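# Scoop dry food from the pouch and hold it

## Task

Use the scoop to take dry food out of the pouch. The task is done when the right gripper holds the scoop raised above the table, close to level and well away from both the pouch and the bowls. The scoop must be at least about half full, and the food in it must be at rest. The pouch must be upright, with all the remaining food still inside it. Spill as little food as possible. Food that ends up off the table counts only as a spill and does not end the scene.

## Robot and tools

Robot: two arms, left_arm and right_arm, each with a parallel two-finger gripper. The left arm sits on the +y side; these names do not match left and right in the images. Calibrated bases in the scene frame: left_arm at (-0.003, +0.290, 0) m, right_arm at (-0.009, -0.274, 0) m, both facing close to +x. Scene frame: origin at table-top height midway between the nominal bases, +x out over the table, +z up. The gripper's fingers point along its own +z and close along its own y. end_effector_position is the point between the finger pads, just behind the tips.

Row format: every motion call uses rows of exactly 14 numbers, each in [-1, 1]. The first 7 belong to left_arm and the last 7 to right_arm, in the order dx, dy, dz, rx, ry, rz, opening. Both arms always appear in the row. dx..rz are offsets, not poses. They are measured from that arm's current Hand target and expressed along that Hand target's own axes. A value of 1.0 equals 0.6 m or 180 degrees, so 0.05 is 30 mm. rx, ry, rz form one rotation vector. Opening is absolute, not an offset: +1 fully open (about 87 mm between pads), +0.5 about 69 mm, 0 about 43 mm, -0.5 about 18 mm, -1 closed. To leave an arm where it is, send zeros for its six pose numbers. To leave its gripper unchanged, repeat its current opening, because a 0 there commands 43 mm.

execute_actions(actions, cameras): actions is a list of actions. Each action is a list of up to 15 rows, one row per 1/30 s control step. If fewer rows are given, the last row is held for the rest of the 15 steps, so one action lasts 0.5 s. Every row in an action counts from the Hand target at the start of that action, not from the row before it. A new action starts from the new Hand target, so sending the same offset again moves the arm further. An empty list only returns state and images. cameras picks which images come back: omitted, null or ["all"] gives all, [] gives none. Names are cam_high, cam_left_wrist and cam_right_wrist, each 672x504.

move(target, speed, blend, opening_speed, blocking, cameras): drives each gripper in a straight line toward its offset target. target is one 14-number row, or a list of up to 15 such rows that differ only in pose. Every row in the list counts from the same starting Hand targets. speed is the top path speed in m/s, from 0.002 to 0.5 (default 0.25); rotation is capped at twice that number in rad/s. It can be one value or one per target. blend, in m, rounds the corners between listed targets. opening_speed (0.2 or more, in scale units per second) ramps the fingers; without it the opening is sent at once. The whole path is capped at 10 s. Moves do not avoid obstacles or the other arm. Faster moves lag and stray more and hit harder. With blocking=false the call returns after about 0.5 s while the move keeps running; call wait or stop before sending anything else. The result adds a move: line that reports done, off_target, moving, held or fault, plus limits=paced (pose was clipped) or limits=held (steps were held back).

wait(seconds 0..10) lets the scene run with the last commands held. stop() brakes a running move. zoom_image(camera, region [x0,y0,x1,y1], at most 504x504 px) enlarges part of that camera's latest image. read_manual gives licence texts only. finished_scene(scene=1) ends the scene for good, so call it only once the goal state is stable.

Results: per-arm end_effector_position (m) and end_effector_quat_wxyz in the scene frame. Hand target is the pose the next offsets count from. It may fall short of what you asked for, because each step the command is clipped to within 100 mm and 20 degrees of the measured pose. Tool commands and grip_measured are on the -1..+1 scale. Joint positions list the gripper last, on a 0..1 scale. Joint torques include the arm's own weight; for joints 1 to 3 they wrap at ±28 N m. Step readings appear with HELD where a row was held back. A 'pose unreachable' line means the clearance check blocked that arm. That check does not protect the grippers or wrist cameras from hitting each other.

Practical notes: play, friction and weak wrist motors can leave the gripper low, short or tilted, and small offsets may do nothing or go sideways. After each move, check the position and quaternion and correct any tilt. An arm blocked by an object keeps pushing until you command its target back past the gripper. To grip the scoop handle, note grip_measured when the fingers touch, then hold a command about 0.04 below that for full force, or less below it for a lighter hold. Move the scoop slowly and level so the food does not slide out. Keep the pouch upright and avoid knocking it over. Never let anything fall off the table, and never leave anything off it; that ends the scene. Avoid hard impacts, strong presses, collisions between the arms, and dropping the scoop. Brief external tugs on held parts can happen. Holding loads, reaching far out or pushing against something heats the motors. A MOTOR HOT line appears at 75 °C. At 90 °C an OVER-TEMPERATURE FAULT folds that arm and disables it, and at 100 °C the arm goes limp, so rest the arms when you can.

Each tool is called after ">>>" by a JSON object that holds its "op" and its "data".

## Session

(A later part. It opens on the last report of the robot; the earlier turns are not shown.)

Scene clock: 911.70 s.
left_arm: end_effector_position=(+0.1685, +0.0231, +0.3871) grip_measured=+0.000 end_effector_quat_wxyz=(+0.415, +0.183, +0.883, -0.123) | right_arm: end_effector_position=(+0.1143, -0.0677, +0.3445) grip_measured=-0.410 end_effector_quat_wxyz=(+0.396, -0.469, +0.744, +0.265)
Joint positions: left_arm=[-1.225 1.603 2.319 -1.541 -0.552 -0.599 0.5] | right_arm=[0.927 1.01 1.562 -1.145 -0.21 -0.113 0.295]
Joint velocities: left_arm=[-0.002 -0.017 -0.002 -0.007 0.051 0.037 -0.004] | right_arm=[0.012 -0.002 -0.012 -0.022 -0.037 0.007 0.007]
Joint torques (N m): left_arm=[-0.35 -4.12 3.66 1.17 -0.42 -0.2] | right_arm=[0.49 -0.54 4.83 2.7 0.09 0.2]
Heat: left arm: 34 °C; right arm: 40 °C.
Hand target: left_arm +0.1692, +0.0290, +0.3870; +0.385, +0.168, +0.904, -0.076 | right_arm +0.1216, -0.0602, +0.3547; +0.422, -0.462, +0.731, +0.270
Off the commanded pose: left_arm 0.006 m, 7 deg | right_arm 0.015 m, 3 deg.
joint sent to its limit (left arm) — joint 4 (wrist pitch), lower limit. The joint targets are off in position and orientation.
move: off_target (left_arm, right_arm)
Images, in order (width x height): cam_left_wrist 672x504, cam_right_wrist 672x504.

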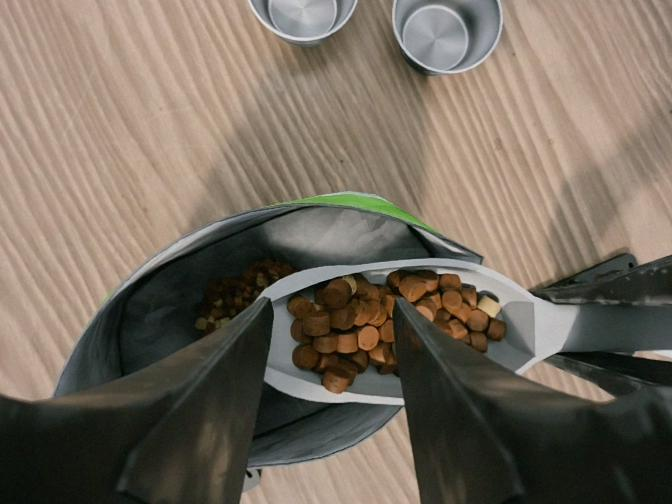

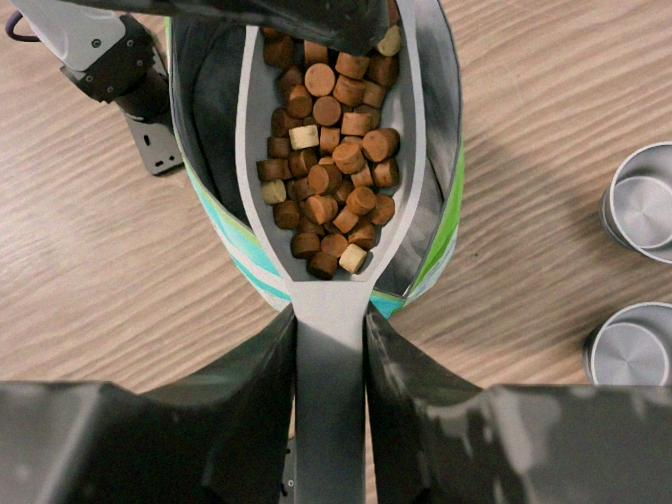

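>>> {"op": "move", "data": {"target": [[-0.0341,0.0125,-0.0370,0,0,0,-0.5,0,0,0,0,0,0,-0.5],[0.0890,0.1870,-0.0120,0.2692,0,0.2423,-0.5,0.0773,-0.1078,-0.1247,0,0,0,-0.5]], "speed": [0.15,0.25], "blend": 0.005}}

>>> {"op": "zoom_image", "data": {"camera": "cam_high", "region": [370, 40, 460, 108]}}

Scene clock: 915.60 s.
left_arm: end_effector_position=(+0.1812, +0.1517, +0.3474) grip_measured=-0.500 end_effector_quat_wxyz=(+0.381, +0.573, +0.689, -0.227) | right_arm: end_effector_position=(+0.1496, -0.1681, +0.3401) grip_measured=-0.410 end_effector_quat_wxyz=(+0.418, -0.447, +0.751, +0.246)
Joint positions: left_arm=[-0.222 1.224 1.81 -1.546 0.736 0.92 0.25] | right_arm=[-0.026 1.04 1.64 -1.562 -0.87 -0.837 0.295]
Joint velocities: left_arm=[0.012 -0.007 -0.002 -0.022 0.037 0.022 -0.013] | right_arm=[0.017 -0.012 0.012 0.066 -0.066 0.007 0.001]
Joint torques (N m): left_arm=[0.47 -2.69 3.71 1 0.55 -0.02] | right_arm=[-0.75 -0.73 7.01 1.04 -0.83 0.01]
Heat: left arm: 34 °C; right arm: 40 °C.
Hand target: left_arm +0.1717, +0.1506, +0.3511; +0.289, +0.620, +0.669, -0.290 | right_arm +0.1408, -0.1631, +0.3506; +0.419, -0.464, +0.732, +0.270
Off the commanded pose: left_arm 0.012 m, 14 deg | right_arm 0.013 m, 4 deg.
joint sent to its limit (left arm) — joint 4 (wrist pitch), lower limit. The joint targets are off in position and orientation.
joint sent to its limit (right arm) — joint 4 (wrist pitch), lower limit. The joint targets are off in position, not in orientation.
move: off_target (left_arm, right_arm)

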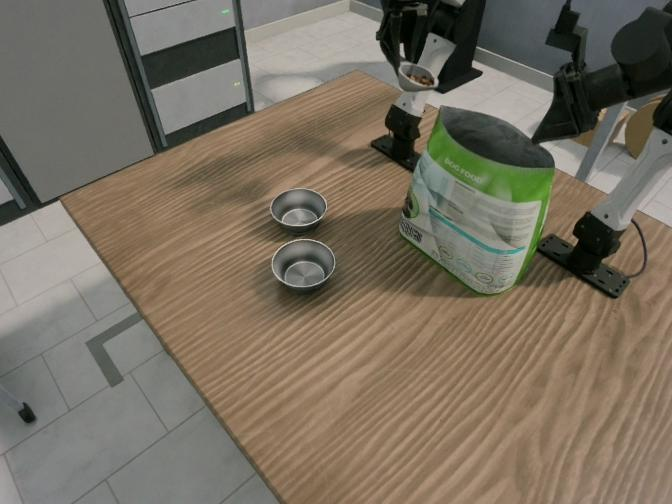

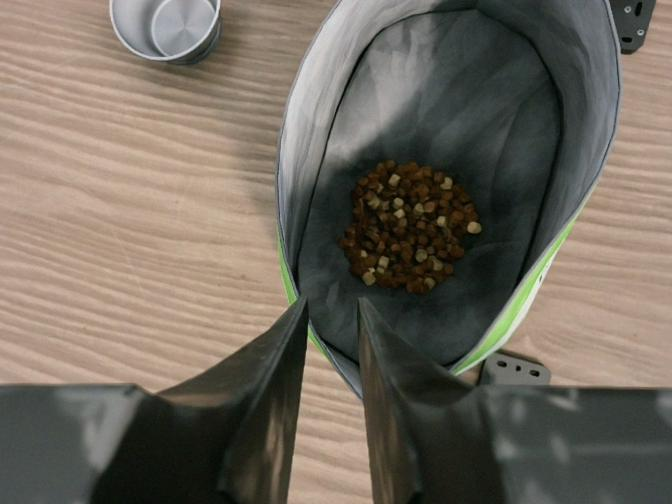

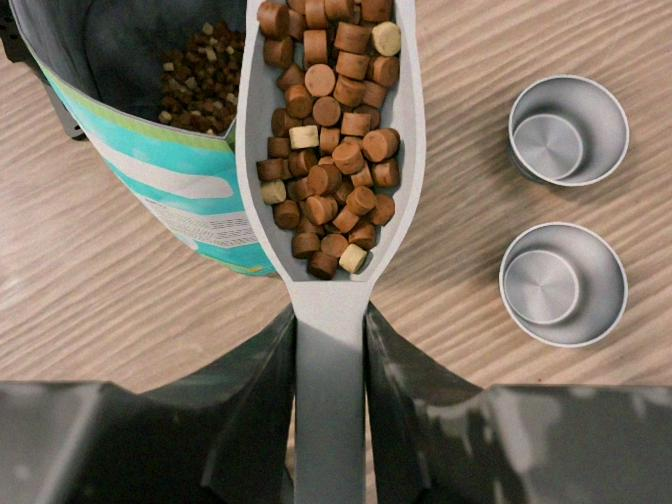

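Scaled by 5.600 from the camera's 672x504 image, which has a finer 960x720 frame.

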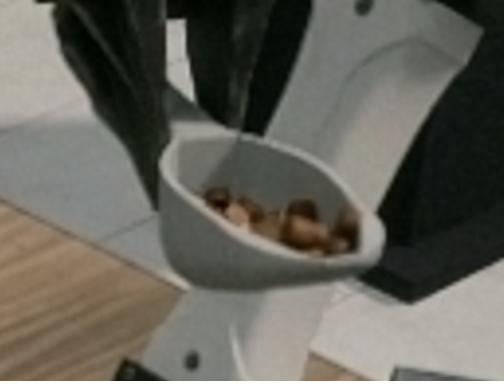

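>>> {"op": "move", "data": {"target": [[0.0360,0.0474,-0.0740,0,0,0,-0.5,0.0185,-0.0992,-0.0570,0.0963,0,0.0554,-0.5],[0.0360,0.0474,-0.0740,0,0,0,-0.5,0.1060,-0.2295,-0.1490,0.2384,0.0104,0.1427,-0.5],[0.0360,0.0474,-0.0740,0,0,0,-0.5,0.1957,-0.3158,-0.2210,0.3982,0.0201,0.2526,-0.5]], "speed": [0.12,0.16,0.15], "blend": 0.03}}

>>> {"op": "zoom_image", "data": {"camera": "cam_right_wrist", "region": [230, 0, 430, 290]}}

Scene clock: 923.63 s.
left_arm: end_effector_position=(+0.2046, +0.2003, +0.3558) grip_measured=-0.500 end_effector_quat_wxyz=(+0.434, +0.537, +0.707, -0.151) | right_arm: end_effector_position=(+0.2312, -0.3934, +0.3075) grip_measured=-0.410 end_effector_quat_wxyz=(+0.435, +0.164, +0.883, -0.067)
Joint positions: left_arm=[0.033 1.186 1.802 -1.546 0.765 1.062 0.25] | right_arm=[-0.533 1.076 1.464 -1.06 -0.176 -0.108 0.295]
Joint velocities: left_arm=[-0.017 -0.002 0.012 0.022 0.007 -0.037 -0.001] | right_arm=[-0.012 -0.002 0.002 -0.007 -0.066 0.051 -0.015]
Joint torques (N m): left_arm=[0.59 -2.37 5.23 1.01 0.47 -0.03] | right_arm=[0.57 -1.54 5.18 2.63 0.1 0.2]
Heat: left arm: 34 °C; right arm: 40 °C.
Hand target: left_arm +0.1973, +0.2013, +0.3634; +0.326, +0.603, +0.682, -0.257 | right_arm +0.2415, -0.3974, +0.3159; +0.457, +0.156, +0.872, -0.078
Off the commanded pose: left_arm 0.011 m, 25 deg; orientation clipped | right_arm 0.013 m, 3 deg.
joint sent to its limit (left arm) — joint 4 (wrist pitch), lower limit. The joint targets are off in position and orientation.
move: off_target (left_arm, right_arm); limits=paced

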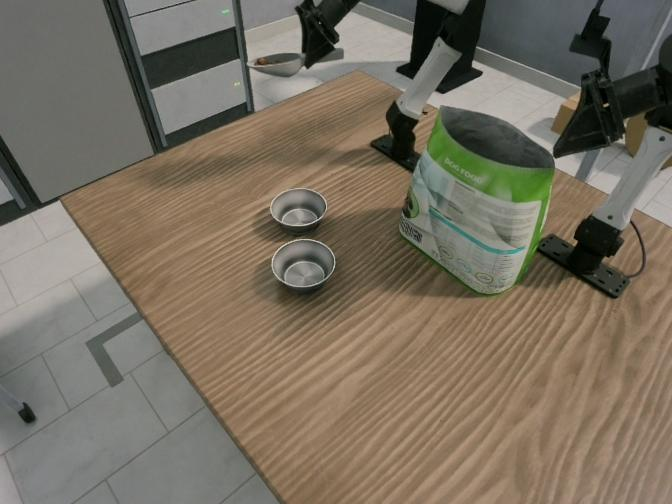

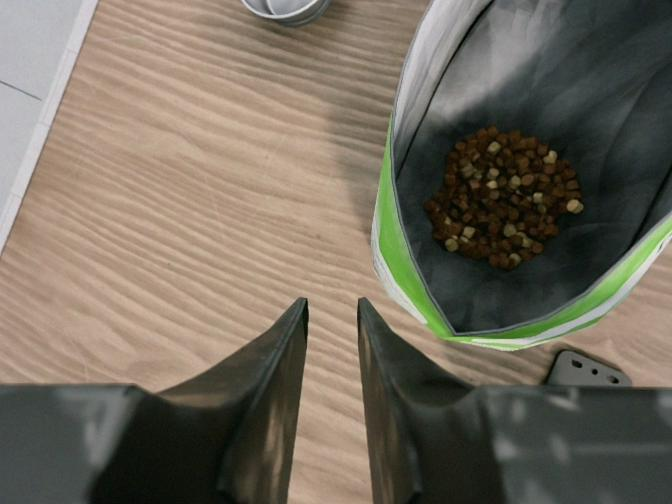

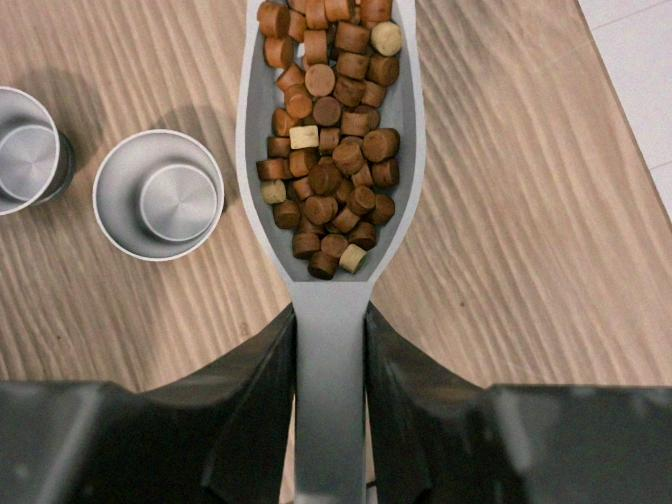

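Scaled by 1.738 from the camera's 672x504 image, which has a finer 960x720 frame.

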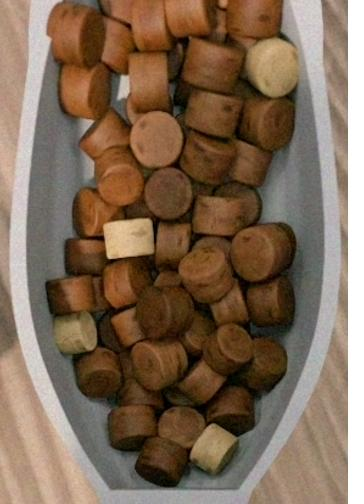

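>>> {"op": "zoom_image", "data": {"camera": "cam_high", "region": [230, 30, 370, 110]}}

Scaled by 3.600 from the camera's 672x504 image, which has a finer 960x720 frame.

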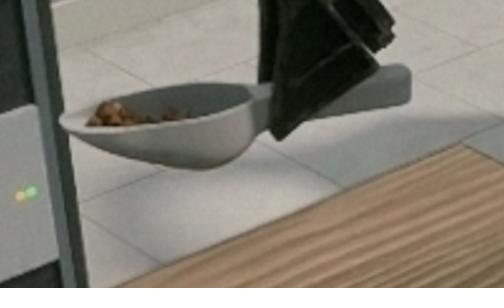

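>>> {"op": "wait", "data": {"seconds": 1, "cameras": ["cam_high","cam_right_wrist"]}}

Scene clock: 925.27 s.
left_arm: end_effector_position=(+0.2046, +0.2003, +0.3558) grip_measured=-0.500 end_effector_quat_wxyz=(+0.434, +0.537, +0.707, -0.151) | right_arm: end_effector_position=(+0.2312, -0.3934, +0.3075) grip_measured=-0.410 end_effector_quat_wxyz=(+0.435, +0.164, +0.883, -0.067)
Joint positions: left_arm=[0.033 1.186 1.802 -1.546 0.765 1.062 0.25] | right_arm=[-0.533 1.076 1.464 -1.06 -0.176 -0.108 0.295]
Joint velocities: left_arm=[0.002 0.002 0.007 0.022 0.022 0.037 -0.004] | right_arm=[-0.007 -0.002 -0.017 0.022 0.037 -0.007 0.001]
Joint torques (N m): left_arm=[0.64 -2.4 5.31 1.02 0.47 0] | right_arm=[0.57 -1.54 5.19 2.62 0.09 0.19]
Heat: left arm: 34 °C; right arm: 40 °C.
Hand target: left_arm +0.1973, +0.2013, +0.3634; +0.326, +0.603, +0.682, -0.257 | right_arm +0.2415, -0.3974, +0.3159; +0.457, +0.156, +0.872, -0.078
Tool commands: left_gripper/opening=-0.5 right_gripper/opening=-0.5
Off the commanded pose: left_arm 0.011 m, 25 deg; orientation clipped | right_arm 0.013 m, 3 deg.
wait: 1.00 s; at rest from the start
Images, in order (width x height): cam_high 672x504, cam_right_wrist 672x504.

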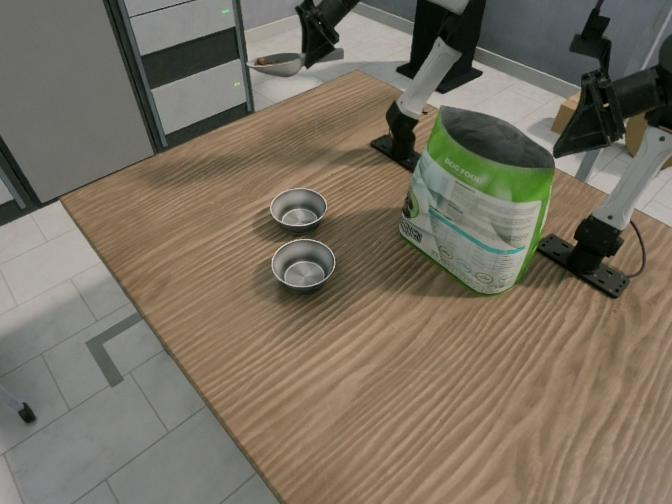

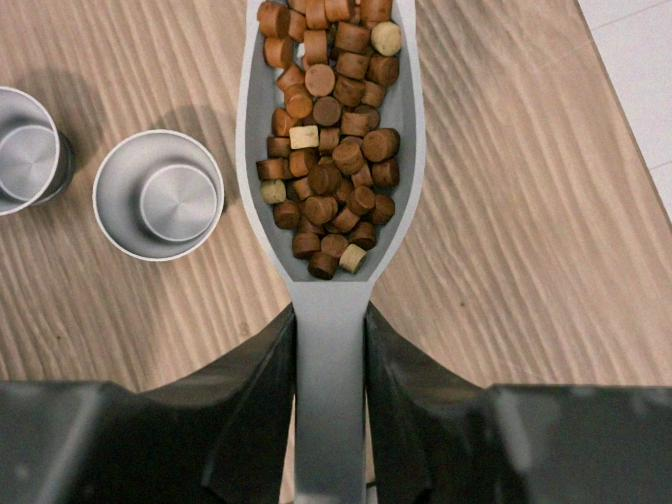

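>>> {"op": "finished_scene", "data": {}}

The scene is finished: the task was done.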